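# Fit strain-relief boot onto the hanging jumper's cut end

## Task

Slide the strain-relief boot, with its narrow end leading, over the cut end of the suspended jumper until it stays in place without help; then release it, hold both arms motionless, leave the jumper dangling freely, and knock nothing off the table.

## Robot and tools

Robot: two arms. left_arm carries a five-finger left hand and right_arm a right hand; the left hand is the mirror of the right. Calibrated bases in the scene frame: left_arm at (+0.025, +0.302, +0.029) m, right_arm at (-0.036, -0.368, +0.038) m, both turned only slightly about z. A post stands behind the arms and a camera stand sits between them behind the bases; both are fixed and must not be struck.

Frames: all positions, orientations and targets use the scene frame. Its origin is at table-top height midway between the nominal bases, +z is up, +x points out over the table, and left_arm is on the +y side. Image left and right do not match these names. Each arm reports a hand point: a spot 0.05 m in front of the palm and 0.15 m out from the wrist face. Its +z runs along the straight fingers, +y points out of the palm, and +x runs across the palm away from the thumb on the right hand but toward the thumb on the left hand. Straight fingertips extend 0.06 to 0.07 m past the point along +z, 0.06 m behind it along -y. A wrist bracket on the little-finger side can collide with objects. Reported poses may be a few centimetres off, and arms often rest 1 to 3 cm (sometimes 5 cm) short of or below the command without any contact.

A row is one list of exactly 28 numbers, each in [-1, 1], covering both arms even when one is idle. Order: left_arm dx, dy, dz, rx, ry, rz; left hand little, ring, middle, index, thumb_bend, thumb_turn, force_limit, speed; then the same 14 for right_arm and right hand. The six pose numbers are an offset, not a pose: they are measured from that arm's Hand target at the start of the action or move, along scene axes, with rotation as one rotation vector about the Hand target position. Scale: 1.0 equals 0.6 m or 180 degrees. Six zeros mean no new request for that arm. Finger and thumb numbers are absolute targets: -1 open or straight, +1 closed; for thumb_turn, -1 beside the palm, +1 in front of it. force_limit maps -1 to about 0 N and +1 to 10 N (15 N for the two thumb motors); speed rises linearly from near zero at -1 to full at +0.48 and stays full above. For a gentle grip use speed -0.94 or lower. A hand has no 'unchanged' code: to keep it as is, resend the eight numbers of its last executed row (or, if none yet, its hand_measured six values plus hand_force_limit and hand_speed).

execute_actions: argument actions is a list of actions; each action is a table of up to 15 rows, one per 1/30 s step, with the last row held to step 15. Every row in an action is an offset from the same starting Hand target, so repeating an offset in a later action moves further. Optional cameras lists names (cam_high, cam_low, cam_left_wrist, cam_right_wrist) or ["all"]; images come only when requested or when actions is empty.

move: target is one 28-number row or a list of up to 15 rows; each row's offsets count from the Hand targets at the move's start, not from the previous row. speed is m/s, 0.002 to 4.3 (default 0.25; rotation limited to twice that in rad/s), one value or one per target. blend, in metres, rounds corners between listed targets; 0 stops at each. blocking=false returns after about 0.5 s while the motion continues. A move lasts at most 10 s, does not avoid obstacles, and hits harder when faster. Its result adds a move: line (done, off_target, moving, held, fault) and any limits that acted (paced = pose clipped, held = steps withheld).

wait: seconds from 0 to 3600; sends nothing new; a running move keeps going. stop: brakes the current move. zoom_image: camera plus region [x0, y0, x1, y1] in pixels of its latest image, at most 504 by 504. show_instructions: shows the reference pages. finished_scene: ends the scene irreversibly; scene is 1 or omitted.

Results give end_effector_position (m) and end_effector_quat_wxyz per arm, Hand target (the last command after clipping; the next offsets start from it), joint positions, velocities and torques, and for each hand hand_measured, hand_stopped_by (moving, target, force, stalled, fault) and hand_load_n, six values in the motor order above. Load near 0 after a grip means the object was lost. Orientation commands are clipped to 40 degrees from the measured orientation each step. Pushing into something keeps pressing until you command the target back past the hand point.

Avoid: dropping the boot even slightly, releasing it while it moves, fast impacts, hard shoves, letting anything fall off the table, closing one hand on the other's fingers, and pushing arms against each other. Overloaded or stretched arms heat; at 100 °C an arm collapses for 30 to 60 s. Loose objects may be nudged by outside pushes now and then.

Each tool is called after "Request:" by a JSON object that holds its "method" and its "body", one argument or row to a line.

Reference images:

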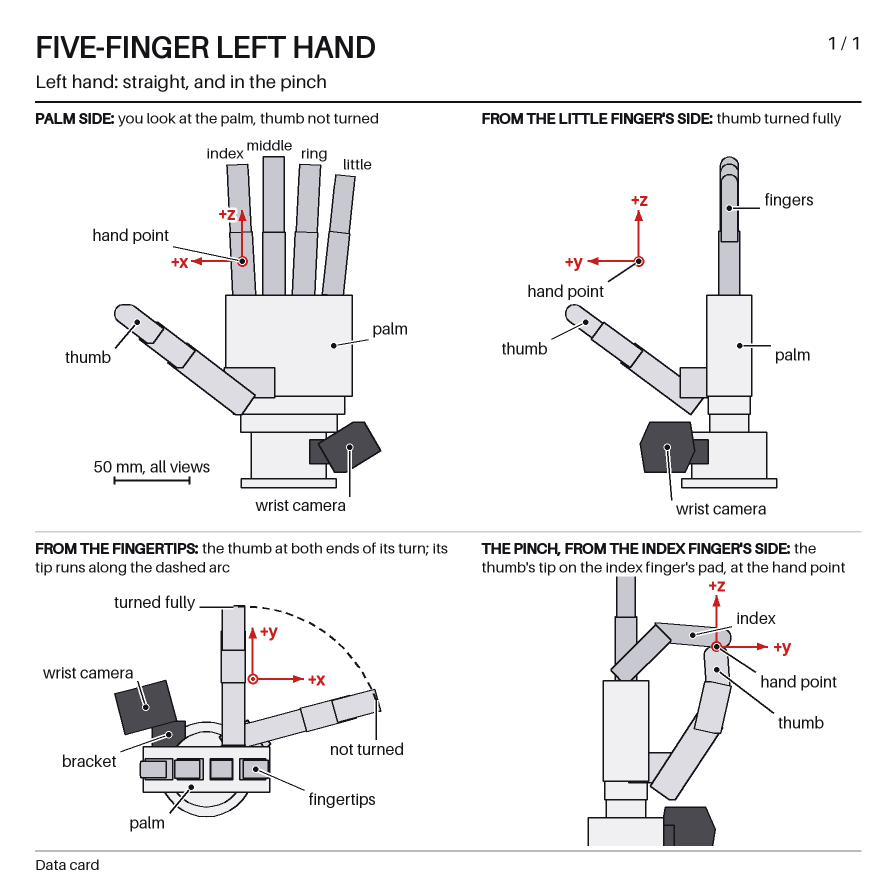

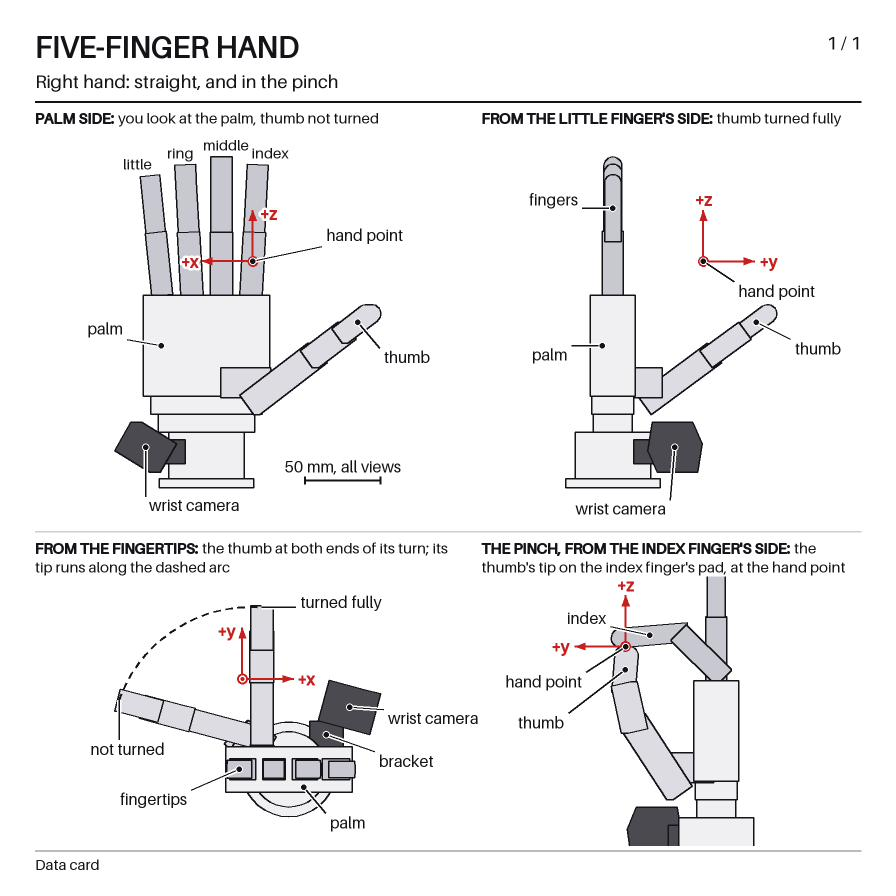

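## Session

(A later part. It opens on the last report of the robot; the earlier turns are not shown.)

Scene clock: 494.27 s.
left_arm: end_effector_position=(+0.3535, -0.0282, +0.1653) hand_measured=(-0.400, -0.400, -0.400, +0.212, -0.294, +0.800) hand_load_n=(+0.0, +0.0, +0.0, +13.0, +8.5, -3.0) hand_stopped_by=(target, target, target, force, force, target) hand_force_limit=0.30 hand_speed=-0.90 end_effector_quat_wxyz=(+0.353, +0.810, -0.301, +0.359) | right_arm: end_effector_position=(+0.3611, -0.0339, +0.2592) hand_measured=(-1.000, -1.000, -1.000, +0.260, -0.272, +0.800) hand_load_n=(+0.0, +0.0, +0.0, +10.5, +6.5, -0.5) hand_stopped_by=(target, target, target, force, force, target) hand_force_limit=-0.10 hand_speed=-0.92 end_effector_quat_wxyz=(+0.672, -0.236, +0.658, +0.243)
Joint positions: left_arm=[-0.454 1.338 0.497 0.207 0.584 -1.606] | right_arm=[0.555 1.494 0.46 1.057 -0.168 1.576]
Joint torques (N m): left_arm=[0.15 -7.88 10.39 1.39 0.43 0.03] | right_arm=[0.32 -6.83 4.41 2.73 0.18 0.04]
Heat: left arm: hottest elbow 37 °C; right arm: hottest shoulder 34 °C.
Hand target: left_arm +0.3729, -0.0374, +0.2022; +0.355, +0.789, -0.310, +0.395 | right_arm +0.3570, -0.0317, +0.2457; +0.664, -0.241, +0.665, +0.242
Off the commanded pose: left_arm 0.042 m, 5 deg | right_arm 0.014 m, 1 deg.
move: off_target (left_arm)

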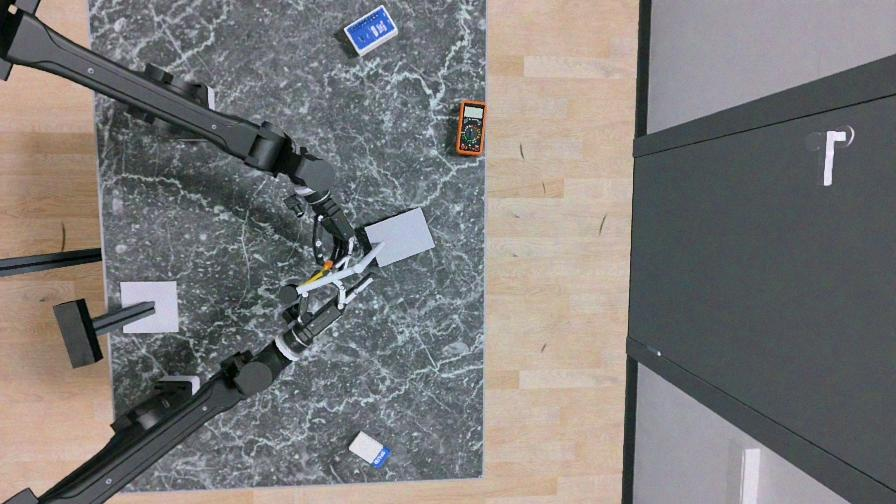

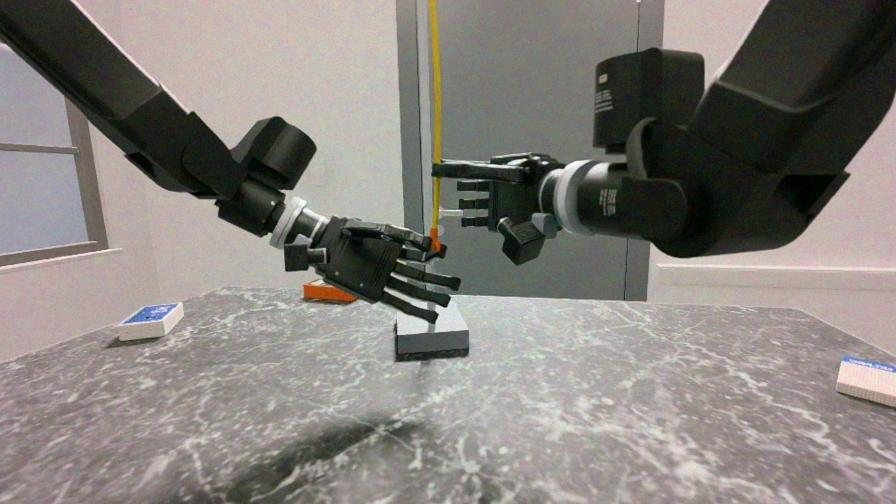

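Request:
{"method": "move", "body": {
  "target": [0.0033,-0.0125,0.01,0.0,0,0,-0.4,-0.4,-0.4,0.5,-0.2,0.8,0.3,-0.9,0.0,0,0,0,0,0,-1,-1,-1,0.7,-0.15,0.8,-0.1,-0.92],
  "speed": 0.03,
  "cameras": ["cam_high","cam_low"]
}}

Request:
{"method": "zoom_image", "body": {
  "camera": "cam_low",
  "region": [400, 150, 480, 260]
}}

Request:
{"method": "zoom_image", "body": {
  "camera": "cam_high",
  "region": [280, 235, 360, 315]
}}

Scene clock: 495.83 s.
left_arm: end_effector_position=(+0.3576, -0.0294, +0.1662) hand_measured=(-0.400, -0.400, -0.400, +0.212, -0.294, +0.800) hand_load_n=(+0.0, +0.0, +0.0, +13.5, +8.0, -4.5) hand_stopped_by=(target, target, target, force, force, target) hand_force_limit=0.30 hand_speed=-0.90 end_effector_quat_wxyz=(+0.346, +0.813, -0.300, +0.359) | right_arm: end_effector_position=(+0.3611, -0.0339, +0.2596) hand_measured=(-1.000, -1.000, -1.000, +0.260, -0.272, +0.800) hand_load_n=(+0.0, +0.0, +0.0, +11.0, +6.5, -0.5) hand_stopped_by=(target, target, target, force, force, target) hand_force_limit=-0.10 hand_speed=-0.92 end_effector_quat_wxyz=(+0.673, -0.236, +0.658, +0.243)
Joint positions: left_arm=[-0.457 1.337 0.509 0.189 0.569 -1.605] | right_arm=[0.555 1.494 0.46 1.058 -0.168 1.577]
Joint torques (N m): left_arm=[-1.14 -8.12 10.81 1.48 0.5 -0.06] | right_arm=[0.5 -7.18 4.45 2.25 0.11 0.06]
Heat: left arm: hottest elbow 37 °C; right arm: hottest shoulder 34 °C.
Hand target: left_arm +0.3748, -0.0449, +0.2080; +0.355, +0.789, -0.310, +0.395 | right_arm +0.3570, -0.0317, +0.2459; +0.665, -0.241, +0.665, +0.242
Off the commanded pose: left_arm 0.048 m, 5 deg | right_arm 0.015 m, 1 deg.
move: off_target (left_arm)

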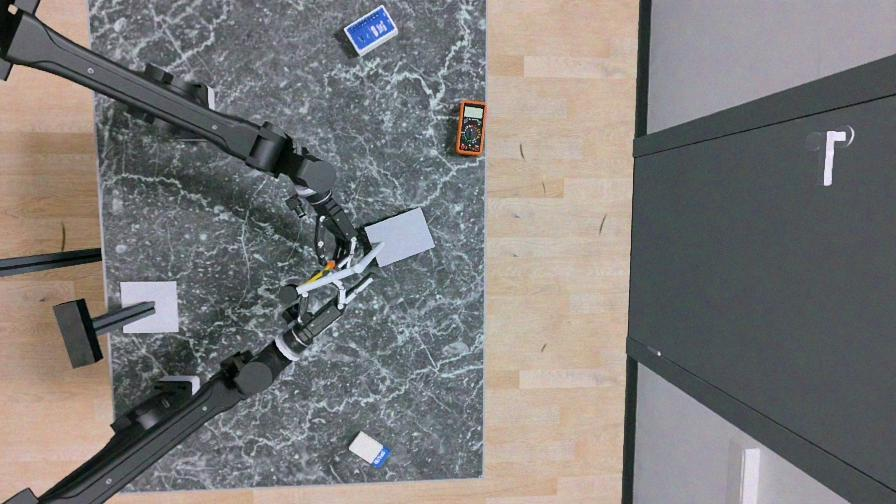

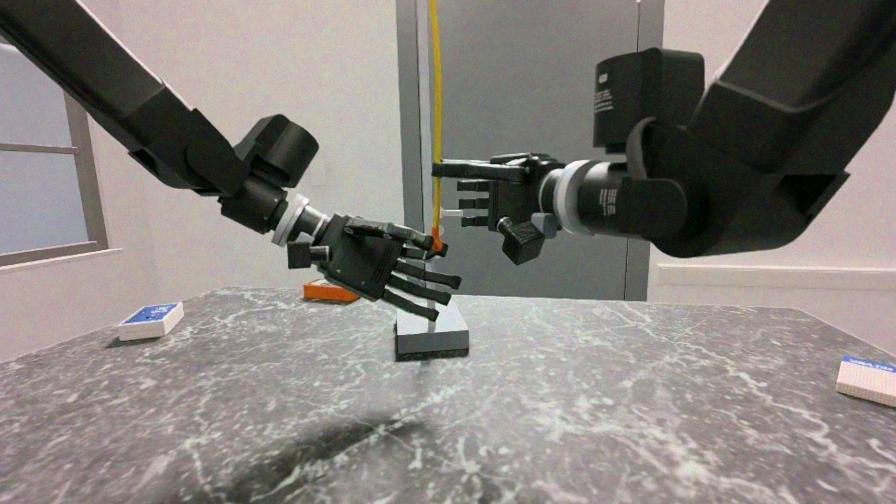

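Scaled by 4.582.

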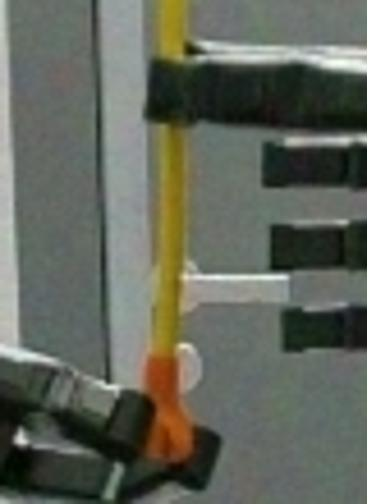

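Scaled by 6.300.

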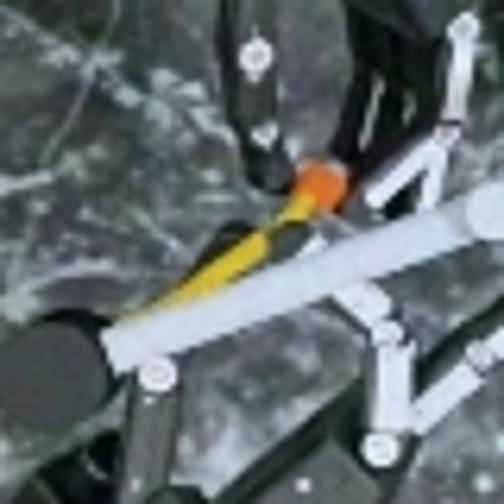

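Request:
{"method": "move", "body": {
  "target": [-0.005,-0.012,0.008,0.0,0,0,-0.4,-0.4,-0.4,0.5,-0.2,0.8,0.3,-0.9,0.0,0,0,0,0,0,-1,-1,-1,0.7,-0.15,0.8,-0.1,-0.92],
  "speed": 0.03,
  "cameras": ["cam_high","cam_low"]
}}

Request:
{"method": "zoom_image", "body": {
  "camera": "cam_low",
  "region": [400, 150, 480, 260]
}}

Request:
{"method": "zoom_image", "body": {
  "camera": "cam_high",
  "region": [280, 235, 360, 315]
}}

Scene clock: 497.67 s.
left_arm: end_effector_position=(+0.3529, -0.0361, +0.1674) hand_measured=(-0.400, -0.400, -0.400, +0.212, -0.294, +0.800) hand_load_n=(+0.0, +0.0, +0.0, +14.0, +8.0, -4.5) hand_stopped_by=(target, target, target, force, force, target) hand_force_limit=0.30 hand_speed=-0.90 end_effector_quat_wxyz=(+0.343, +0.813, -0.306, +0.358) | right_arm: end_effector_position=(+0.3611, -0.0340, +0.2602) hand_measured=(-1.000, -1.000, -1.000, +0.260, -0.272, +0.800) hand_load_n=(+0.0, +0.0, +0.0, +11.0, +6.5, +0.0) hand_stopped_by=(target, target, target, force, force, target) hand_force_limit=-0.10 hand_speed=-0.92 end_effector_quat_wxyz=(+0.673, -0.235, +0.657, +0.244)
Joint positions: left_arm=[-0.481 1.329 0.512 0.179 0.55 -1.605] | right_arm=[0.555 1.494 0.46 1.06 -0.168 1.578]
Joint torques (N m): left_arm=[-0.85 -8.23 11.08 1.51 0.49 -0.19] | right_arm=[0.73 -6.77 4.27 2.4 0.14 0.04]
Heat: left arm: hottest elbow 38 °C; right arm: hottest shoulder 34 °C.
Hand target: left_arm +0.3719, -0.0521, +0.2130; +0.355, +0.788, -0.310, +0.395 | right_arm +0.3570, -0.0317, +0.2459; +0.665, -0.242, +0.664, +0.242
Off the commanded pose: left_arm 0.052 m, 5 deg | right_arm 0.015 m, 1 deg.
move: off_target (left_arm)

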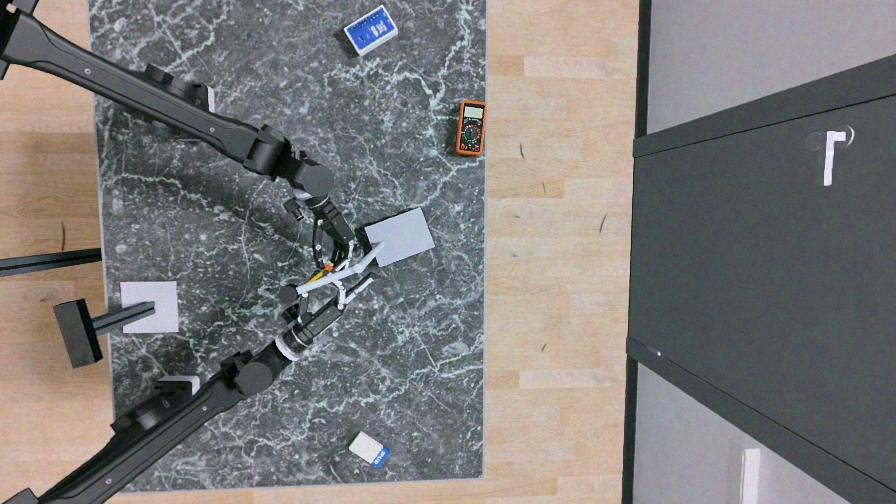

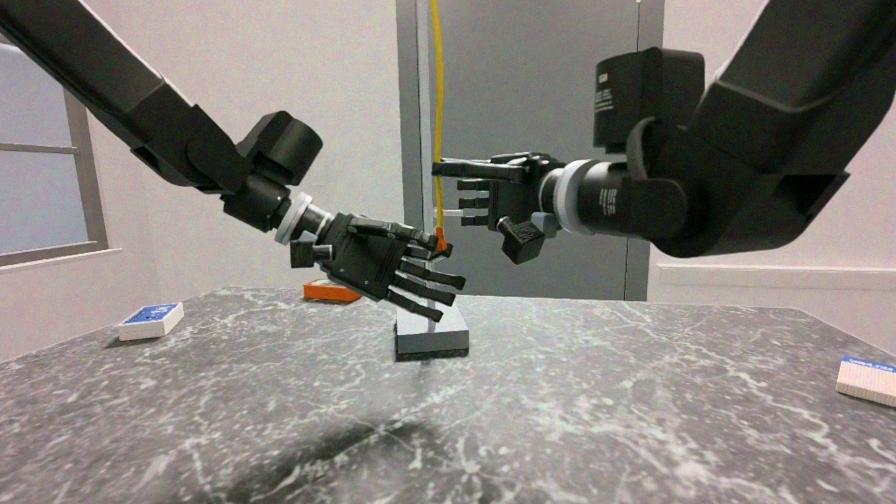

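Scaled by 4.582.

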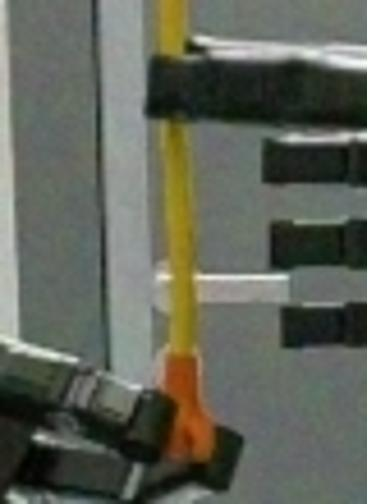

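Scaled by 6.300.

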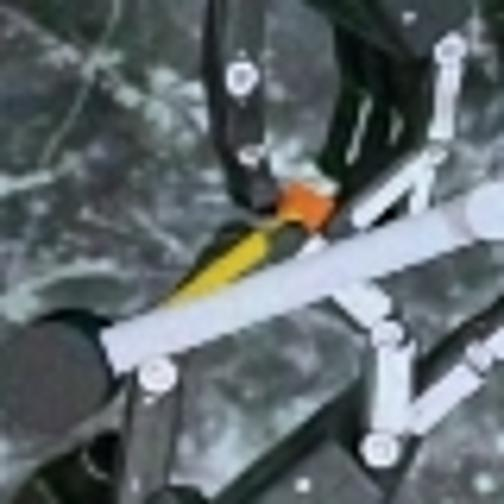

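Request:
{"method": "move", "body": {
  "target": [0.005,0.005,0.013,0.0,0,0,-0.4,-0.4,-0.4,0.5,-0.2,0.8,0.3,-0.9,0.0,0,-0.017,0,0,0,-1,-1,-1,0.7,-0.15,0.8,-0.1,-0.92],
  "speed": 0.03,
  "cameras": ["cam_high","cam_low"]
}}

Request:
{"method": "zoom_image", "body": {
  "camera": "cam_low",
  "region": [400, 150, 480, 260]
}}

Request:
{"method": "zoom_image", "body": {
  "camera": "cam_high",
  "region": [280, 235, 360, 315]
}}

Scene clock: 500.57 s.
left_arm: end_effector_position=(+0.3513, -0.0354, +0.1680) hand_measured=(-0.400, -0.400, -0.400, +0.212, -0.294, +0.800) hand_load_n=(+0.0, +0.5, +0.0, +14.0, +7.5, -5.0) hand_stopped_by=(target, target, target, force, force, target) hand_force_limit=0.30 hand_speed=-0.90 end_effector_quat_wxyz=(+0.343, +0.817, -0.305, +0.349) | right_arm: end_effector_position=(+0.3616, -0.0339, +0.2598) hand_measured=(-1.000, -1.000, -1.000, +0.260, -0.272, +0.800) hand_load_n=(+0.0, +0.0, +0.0, +11.0, +6.5, -0.5) hand_stopped_by=(target, target, target, force, force, target) hand_force_limit=-0.10 hand_speed=-0.92 end_effector_quat_wxyz=(+0.680, -0.232, +0.650, +0.247)
Joint positions: left_arm=[-0.481 1.318 0.518 0.141 0.551 -1.605] | right_arm=[0.555 1.522 0.46 1.111 -0.168 1.585]
Joint torques (N m): left_arm=[0.09 -8.64 11.64 1.68 0.8 -0.12] | right_arm=[0.15 -6.12 3.71 2.11 0.15 -0.01]
Heat: left arm: hottest elbow 38 °C; right arm: hottest shoulder 34 °C.
Hand target: left_arm +0.3749, -0.0491, +0.2207; +0.355, +0.789, -0.310, +0.395 | right_arm +0.3570, -0.0317, +0.2356; +0.664, -0.241, +0.665, +0.242
Off the commanded pose: left_arm 0.059 m, 6 deg | right_arm 0.025 m, 3 deg.
move: off_target (left_arm, right_arm)

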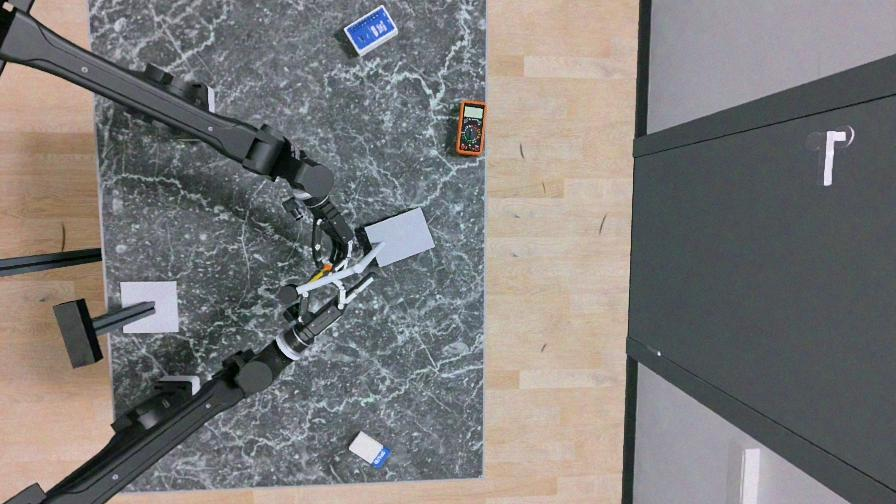

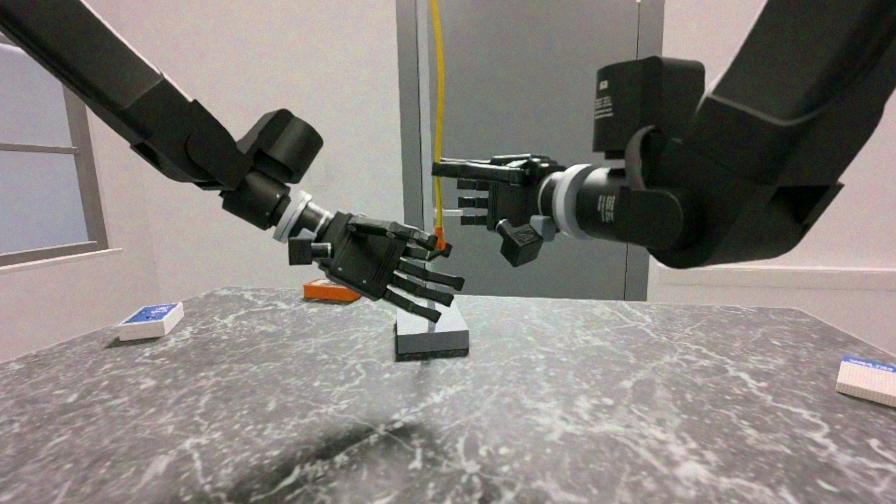

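Scaled by 4.582.

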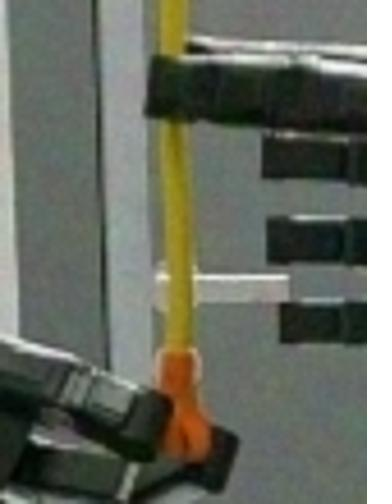

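Scaled by 6.300.

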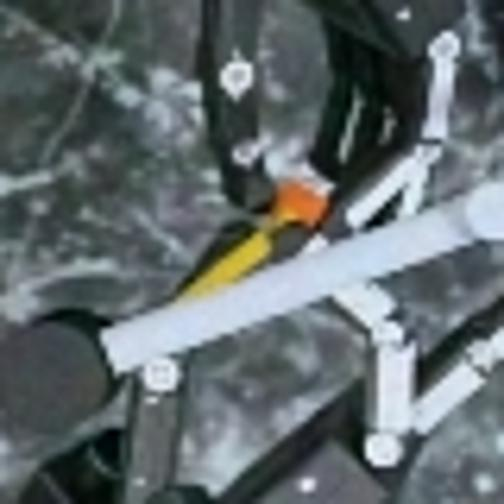

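Request:
{"method": "move", "body": {
  "target": [0.003,0.0,0.02,0.0,0,0,-0.4,-0.4,-0.4,0.5,-0.2,0.8,0.3,-0.9,0.0,0,-0.017,0,0,0,-1,-1,-1,0.7,-0.15,0.8,-0.1,-0.92],
  "speed": 0.03,
  "cameras": ["cam_high","cam_low"]
}}

Request:
{"method": "zoom_image", "body": {
  "camera": "cam_low",
  "region": [400, 150, 480, 260]
}}

Request:
{"method": "zoom_image", "body": {
  "camera": "cam_high",
  "region": [280, 235, 360, 315]
}}

Scene clock: 502.27 s.
left_arm: end_effector_position=(+0.3475, -0.0337, +0.1696) hand_measured=(-0.400, -0.400, -0.400, +0.212, -0.294, +0.800) hand_load_n=(+0.0, +0.0, +0.5, +14.0, +7.0, -6.5) hand_stopped_by=(target, target, target, force, force, target) hand_force_limit=0.30 hand_speed=-0.90 end_effector_quat_wxyz=(+0.342, +0.823, -0.304, +0.338) | right_arm: end_effector_position=(+0.3624, -0.0343, +0.2588) hand_measured=(-1.000, -1.000, -1.000, +0.260, -0.272, +0.800) hand_load_n=(+0.0, +0.0, +0.0, +11.5, +6.5, +0.0) hand_stopped_by=(target, target, target, force, force, target) hand_force_limit=-0.10 hand_speed=-0.92 end_effector_quat_wxyz=(+0.687, -0.226, +0.643, +0.252)
Joint positions: left_arm=[-0.481 1.296 0.523 0.09 0.552 -1.603] | right_arm=[0.555 1.554 0.46 1.164 -0.166 1.596]
Joint torques (N m): left_arm=[0.26 -8.76 12.67 1.88 0.85 -0.11] | right_arm=[0.85 -5.19 3.29 1.7 0.02 -0.05]
Heat: left arm: hottest elbow 38 °C; right arm: hottest shoulder 34 °C.
Hand target: left_arm +0.3768, -0.0491, +0.2327; +0.355, +0.789, -0.310, +0.395 | right_arm +0.3570, -0.0317, +0.2254; +0.664, -0.241, +0.665, +0.242
Off the commanded pose: left_arm 0.071 m, 8 deg | right_arm 0.034 m, 4 deg.
move: off_target (left_arm, right_arm)

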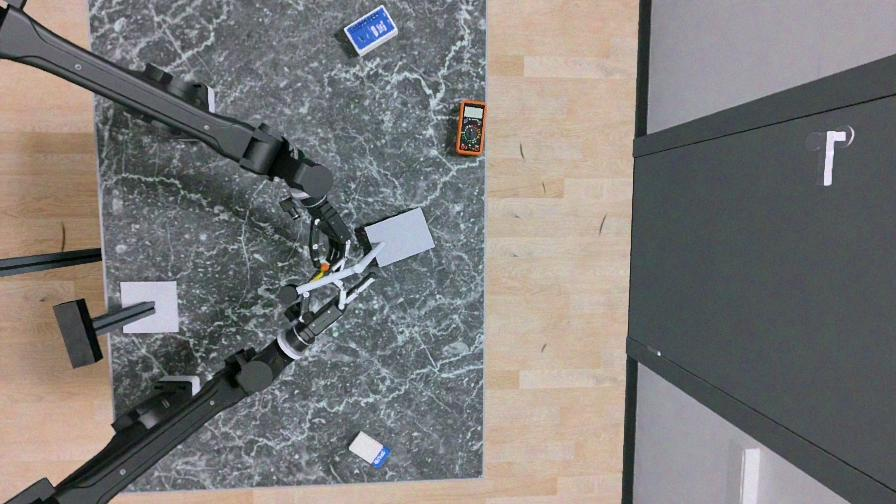

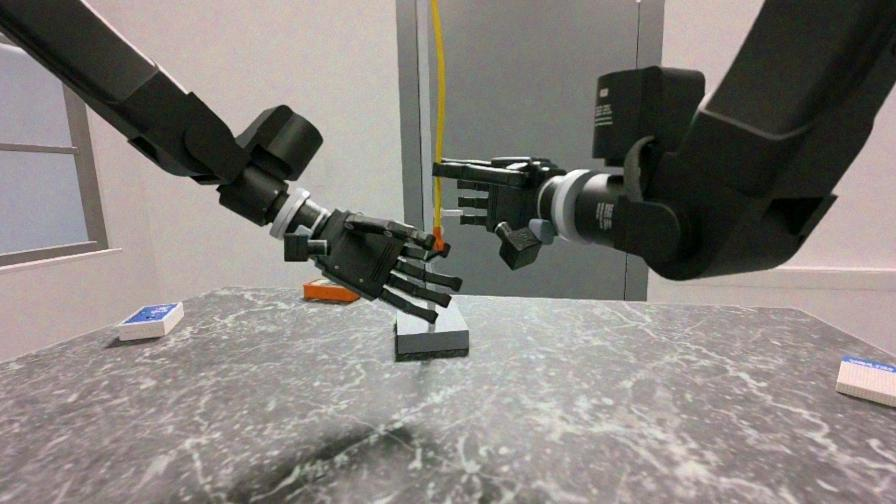

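Scaled by 4.582.

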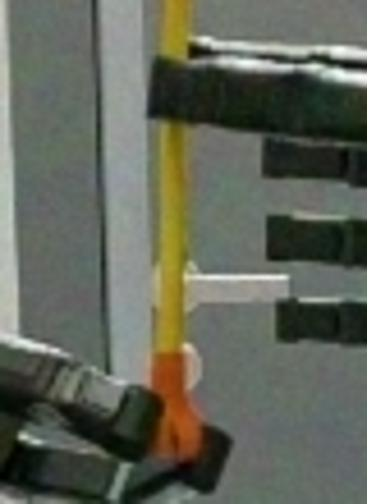

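Scaled by 6.300.

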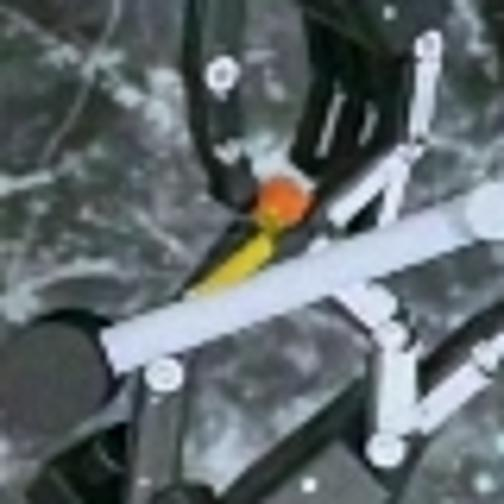

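Request:
{"method": "move", "body": {
  "target": [0.012,0.0,0.0,0.0,-0.0333,0,-0.4,-0.4,-0.4,0.5,-0.2,0.8,0.3,-0.9,0.0,0,0,0,0,0,-1,-1,-1,0.7,-0.15,0.8,-0.1,-0.92],
  "speed": 0.03,
  "cameras": ["cam_high","cam_low"]
}}

Request:
{"method": "zoom_image", "body": {
  "camera": "cam_low",
  "region": [400, 150, 480, 260]
}}

Request:
{"method": "zoom_image", "body": {
  "camera": "cam_high",
  "region": [280, 235, 360, 315]
}}

Scene clock: 508.13 s.
left_arm: end_effector_position=(+0.3525, -0.0361, +0.1792) hand_measured=(-0.400, -0.400, -0.400, +0.212, -0.294, +0.800) hand_load_n=(+0.0, +0.0, +0.5, +13.0, +8.0, -7.0) hand_stopped_by=(target, target, target, force, force, target) hand_force_limit=0.30 hand_speed=-0.90 end_effector_quat_wxyz=(+0.331, +0.801, -0.327, +0.378) | right_arm: end_effector_position=(+0.3627, -0.0343, +0.2577) hand_measured=(-1.000, -1.000, -1.000, +0.260, -0.272, +0.800) hand_load_n=(+0.0, +0.0, +0.0, +12.0, +6.5, +0.0) hand_stopped_by=(target, target, target, force, force, target) hand_force_limit=-0.10 hand_speed=-0.92 end_effector_quat_wxyz=(+0.686, -0.226, +0.644, +0.252)
Joint positions: left_arm=[-0.481 1.296 0.523 0.157 0.541 -1.552] | right_arm=[0.555 1.557 0.46 1.166 -0.165 1.598]
Joint torques (N m): left_arm=[0.97 -7.3 11.97 3.4 0.55 -0.11] | right_arm=[0.26 -5.36 3.08 1.84 0.01 -0.15]
Heat: left arm: hottest elbow 38 °C; right arm: hottest shoulder 34 °C.
Hand target: left_arm +0.3839, -0.0491, +0.2328; +0.339, +0.767, -0.328, +0.435 | right_arm +0.3570, -0.0317, +0.2255; +0.665, -0.242, +0.665, +0.242
Off the commanded pose: left_arm 0.063 m, 8 deg | right_arm 0.033 m, 4 deg.
move: off_target (left_arm)

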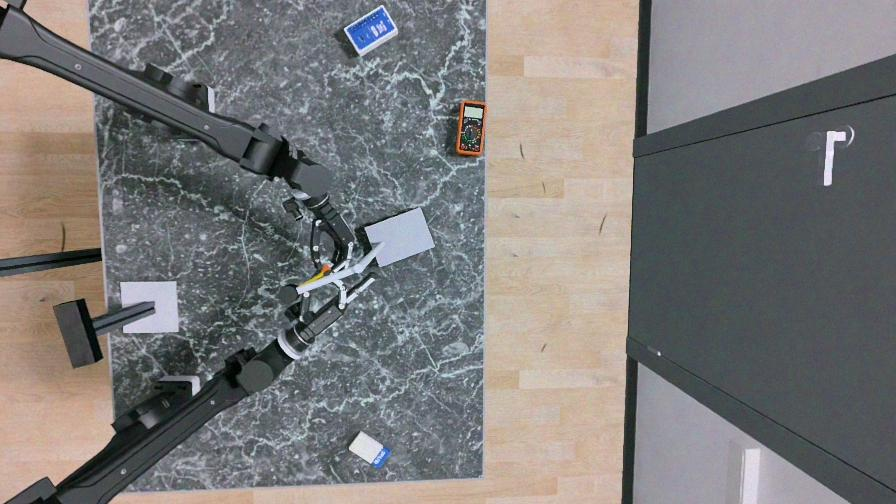

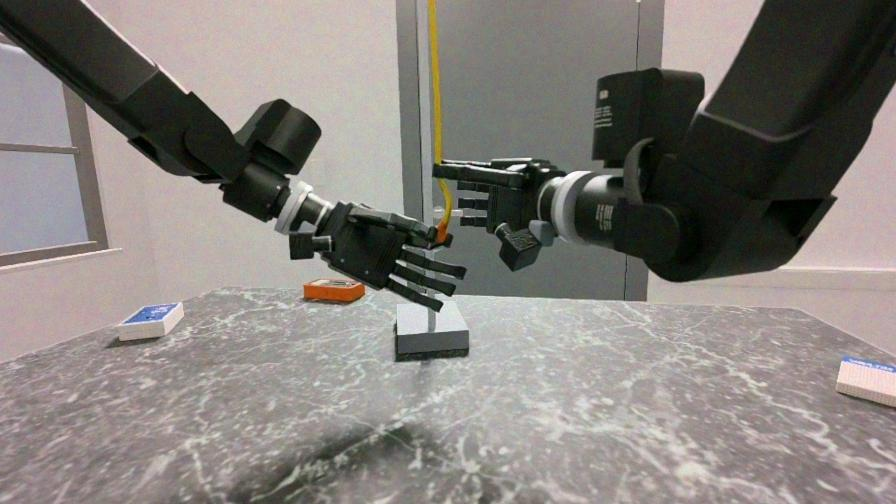

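Scaled by 4.582.

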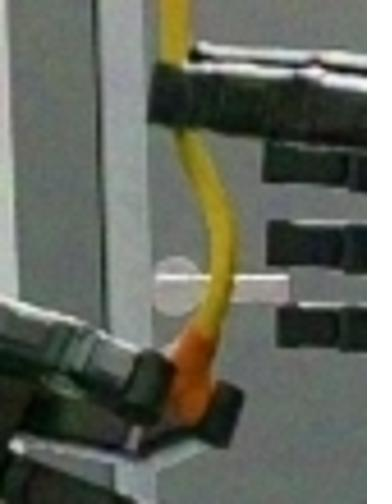

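Scaled by 6.300.

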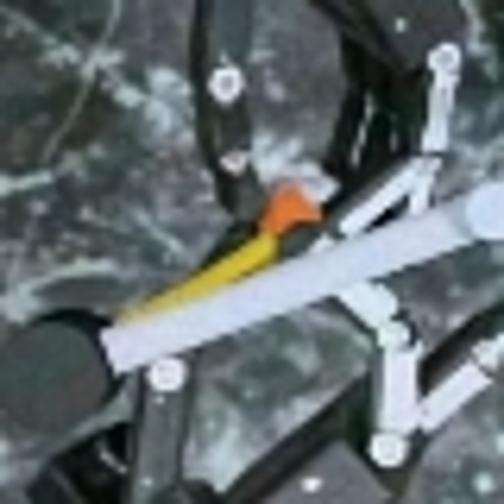

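Request:
{"method": "move", "body": {
  "target": [0.0,0.0,-0.09,0.0,0.0,0,-0.4,-0.4,-0.4,0.5,-0.2,0.8,0.3,-0.9,0.0,0,0.068,0,0,0,-1,-1,-1,0.7,-0.15,0.8,-0.1,-0.92],
  "speed": 0.04,
  "cameras": ["cam_high","cam_low"]
}}

Request:
{"method": "zoom_image", "body": {
  "camera": "cam_low",
  "region": [400, 150, 480, 260]
}}

Request:
{"method": "zoom_image", "body": {
  "camera": "cam_high",
  "region": [280, 235, 360, 315]
}}

Scene clock: 517.50 s.
left_arm: end_effector_position=(+0.3714, -0.0465, +0.1684) hand_measured=(-0.400, -0.400, -0.400, +0.212, -0.294, +0.800) hand_load_n=(+0.0, +0.0, +0.0, +12.5, +9.0, -4.0) hand_stopped_by=(target, target, target, force, force, target) hand_force_limit=0.30 hand_speed=-0.90 end_effector_quat_wxyz=(+0.336, +0.773, -0.334, +0.422) | right_arm: end_effector_position=(+0.3609, -0.0349, +0.2596) hand_measured=(-1.000, -1.000, -1.000, +0.260, -0.272, +0.800) hand_load_n=(+0.0, +0.0, +0.0, +11.0, +6.0, -1.5) hand_stopped_by=(target, target, target, force, force, target) hand_force_limit=-0.10 hand_speed=-0.92 end_effector_quat_wxyz=(+0.661, -0.235, +0.670, +0.242)
Joint positions: left_arm=[-0.481 1.426 0.523 0.392 0.546 -1.552] | right_arm=[0.555 1.46 0.46 0.992 -0.165 1.582]
Joint torques (N m): left_arm=[0.32 -6.07 7.72 2.43 0.24 -0.13] | right_arm=[0.73 -9.76 5.74 1.69 0.03 0.03]
Heat: left arm: hottest elbow 39 °C; right arm: hottest shoulder 34 °C.
Hand target: left_arm +0.3839, -0.0491, +0.1788; +0.338, +0.767, -0.328, +0.435 | right_arm +0.3570, -0.0317, +0.2663; +0.665, -0.241, +0.665, +0.242
Off the commanded pose: left_arm 0.016 m, 2 deg | right_arm 0.008 m, 1 deg.
move: off_target (left_arm)

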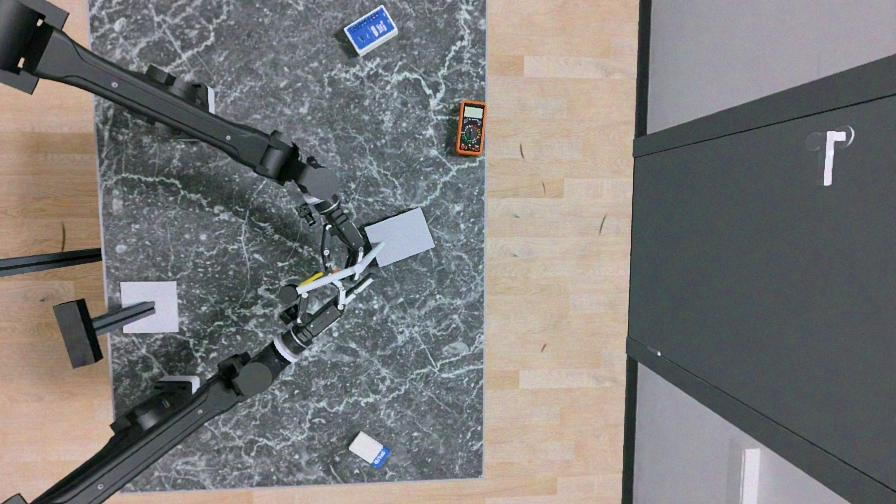

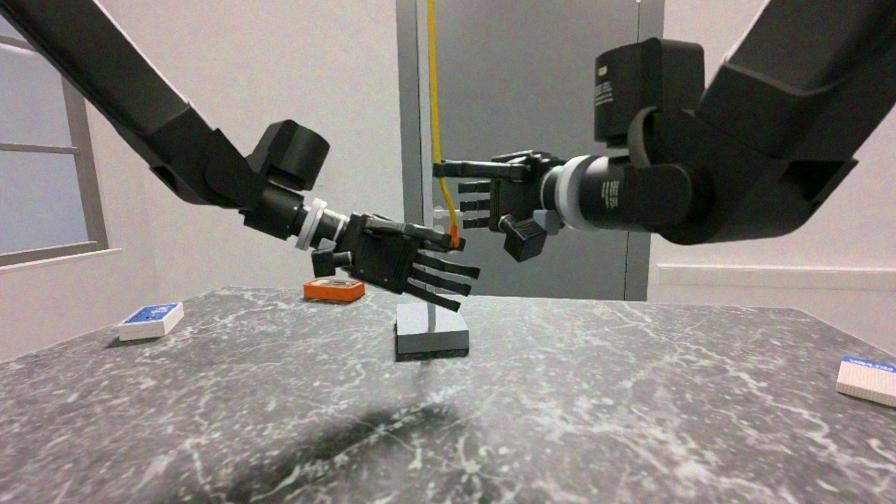

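Scaled by 4.582.

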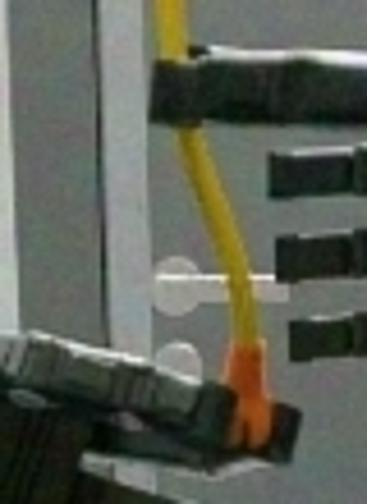

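Scaled by 6.300.

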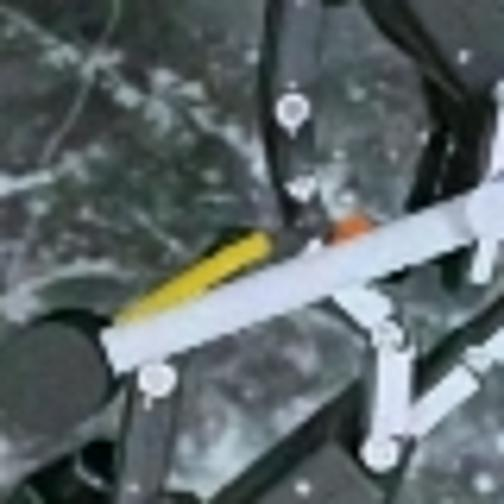

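Request:
{"method": "move", "body": {
  "target": [-0.0267,0.015,-0.003,0.0,0.0,0,-0.4,-0.4,-0.4,0.5,-0.2,0.8,0.3,-0.9,0.0,0,0,0,0,0,-1,-1,-1,0.7,-0.15,0.8,-0.1,-0.92],
  "speed": 0.04,
  "cameras": ["cam_high","cam_low"]
}}

Request:
{"method": "zoom_image", "body": {
  "camera": "cam_low",
  "region": [400, 150, 480, 260]
}}

Request:
{"method": "zoom_image", "body": {
  "camera": "cam_high",
  "region": [280, 235, 360, 315]
}}

Scene clock: 519.77 s.
left_arm: end_effector_position=(+0.3626, -0.0422, +0.1664) hand_measured=(-0.400, -0.400, -0.400, +0.212, -0.294, +0.800) hand_load_n=(+0.0, +0.0, +0.0, +12.5, +9.5, -2.0) hand_stopped_by=(target, target, target, force, force, target) hand_force_limit=0.30 hand_speed=-0.90 end_effector_quat_wxyz=(+0.337, +0.773, -0.334, +0.422) | right_arm: end_effector_position=(+0.3609, -0.0348, +0.2595) hand_measured=(-1.000, -1.000, -1.000, +0.260, -0.272, +0.800) hand_load_n=(+0.0, +0.0, +0.0, +11.5, +6.5, -1.0) hand_stopped_by=(target, target, target, force, force, target) hand_force_limit=-0.10 hand_speed=-0.92 end_effector_quat_wxyz=(+0.661, -0.236, +0.670, +0.241)
Joint positions: left_arm=[-0.481 1.408 0.495 0.402 0.547 -1.553] | right_arm=[0.555 1.46 0.46 0.992 -0.165 1.581]
Joint torques (N m): left_arm=[0.62 -7.3 6.16 2.43 0.25 -0.11] | right_arm=[1.14 -10.23 5.7 1.65 0.03 0]
Heat: left arm: hottest elbow 39 °C; right arm: hottest shoulder 34 °C.
Hand target: left_arm +0.3679, -0.0400, +0.1769; +0.339, +0.767, -0.328, +0.435 | right_arm +0.3570, -0.0317, +0.2663; +0.665, -0.241, +0.664, +0.242
Off the commanded pose: left_arm 0.012 m, 2 deg | right_arm 0.008 m, 1 deg.
move: off_target (left_arm)

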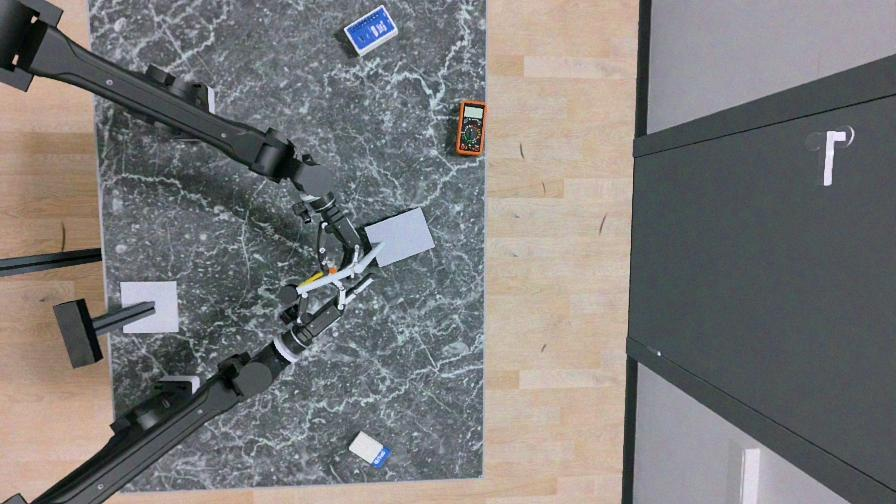

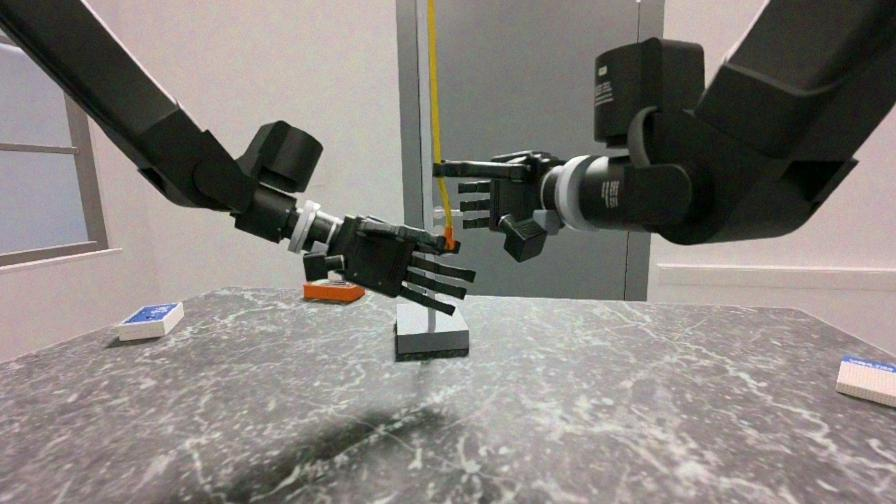

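Scaled by 4.582.

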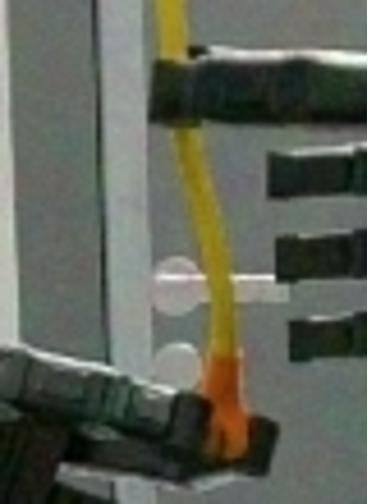

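Scaled by 6.300.

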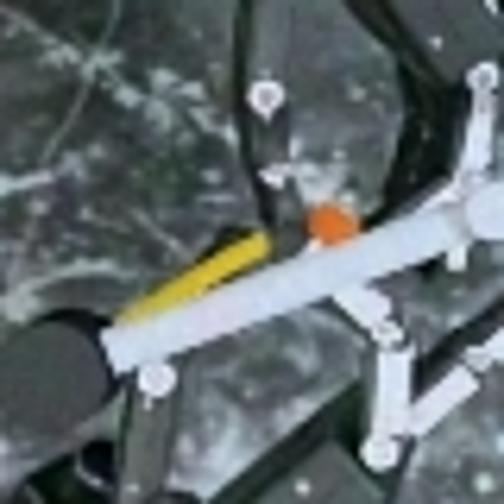

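Request:
{"method": "move", "body": {
  "target": [-0.0117,0.0117,0.004,0.0,0.0,0,-0.4,-0.4,-0.4,0.5,-0.2,0.8,0.3,-0.9,0.0,0,0,0,0,0,-1,-1,-1,0.7,-0.15,0.8,-0.1,-0.92],
  "speed": 0.04,
  "cameras": ["cam_high","cam_low"]
}}

Request:
{"method": "zoom_image", "body": {
  "camera": "cam_low",
  "region": [400, 150, 480, 260]
}}

Request:
{"method": "zoom_image", "body": {
  "camera": "cam_high",
  "region": [280, 235, 360, 315]
}}

Scene clock: 520.93 s.
left_arm: end_effector_position=(+0.3558, -0.0351, +0.1669) hand_measured=(-0.400, -0.400, -0.400, +0.212, -0.294, +0.800) hand_load_n=(+0.0, +0.0, +0.0, +12.5, +9.5, -1.5) hand_stopped_by=(target, target, target, force, force, target) hand_force_limit=0.30 hand_speed=-0.90 end_effector_quat_wxyz=(+0.337, +0.773, -0.332, +0.423) | right_arm: end_effector_position=(+0.3608, -0.0347, +0.2595) hand_measured=(-1.000, -1.000, -1.000, +0.260, -0.272, +0.800) hand_load_n=(+0.0, +0.0, +0.0, +10.5, +6.5, -0.5) hand_stopped_by=(target, target, target, force, force, target) hand_force_limit=-0.10 hand_speed=-0.92 end_effector_quat_wxyz=(+0.661, -0.236, +0.670, +0.241)
Joint positions: left_arm=[-0.473 1.382 0.469 0.402 0.551 -1.553] | right_arm=[0.556 1.46 0.46 0.992 -0.165 1.581]
Joint torques (N m): left_arm=[0.67 -7.41 6.48 1.8 0.43 -0.08] | right_arm=[0.85 -10.34 5.71 1.61 -0.02 0]
Heat: left arm: hottest elbow 39 °C; right arm: hottest shoulder 34 °C.
Hand target: left_arm +0.3607, -0.0331, +0.1792; +0.339, +0.767, -0.328, +0.435 | right_arm +0.3570, -0.0317, +0.2663; +0.665, -0.241, +0.664, +0.242
Off the commanded pose: left_arm 0.014 m, 2 deg | right_arm 0.008 m, 1 deg.
move: off_target (left_arm)

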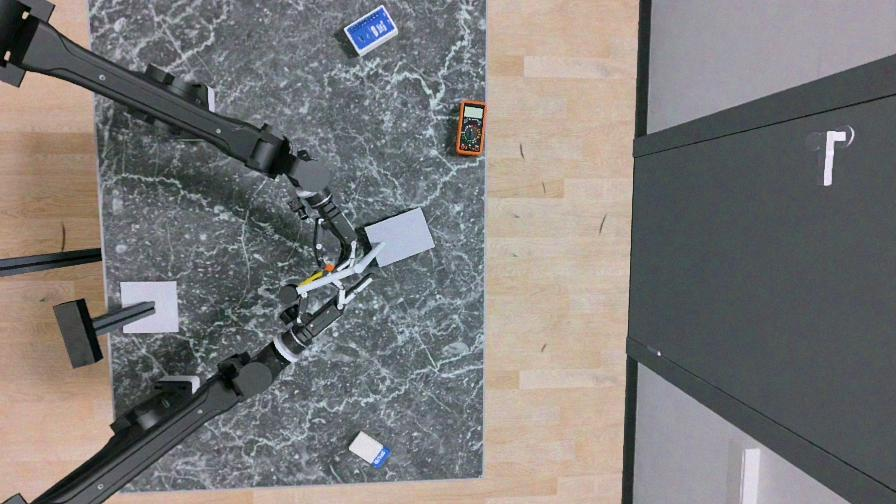

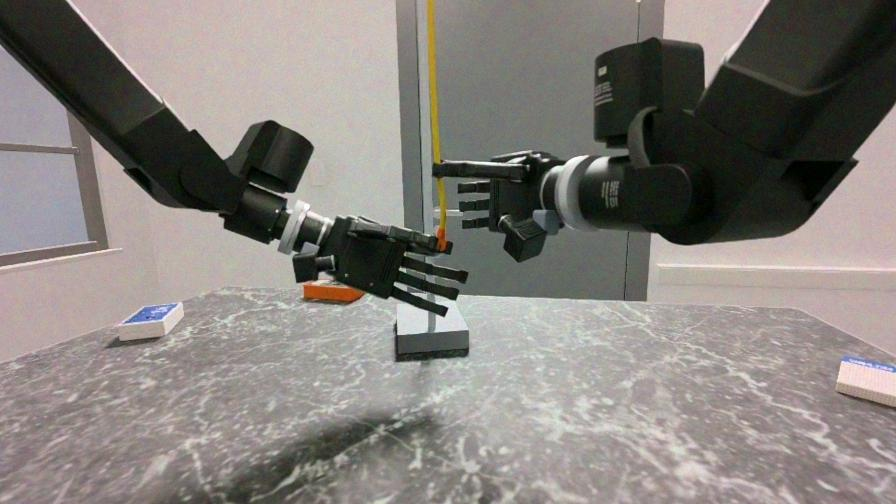

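Scaled by 4.582.

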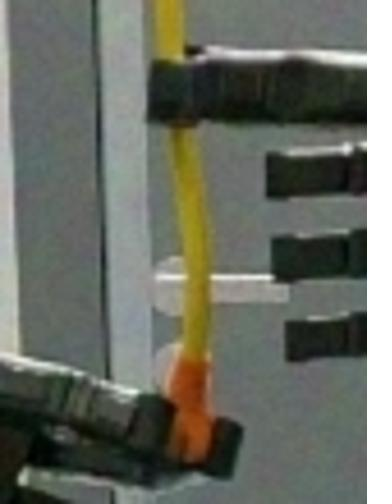

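Scaled by 6.300.

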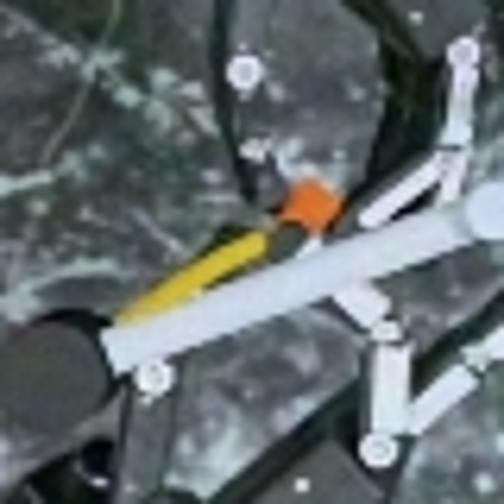

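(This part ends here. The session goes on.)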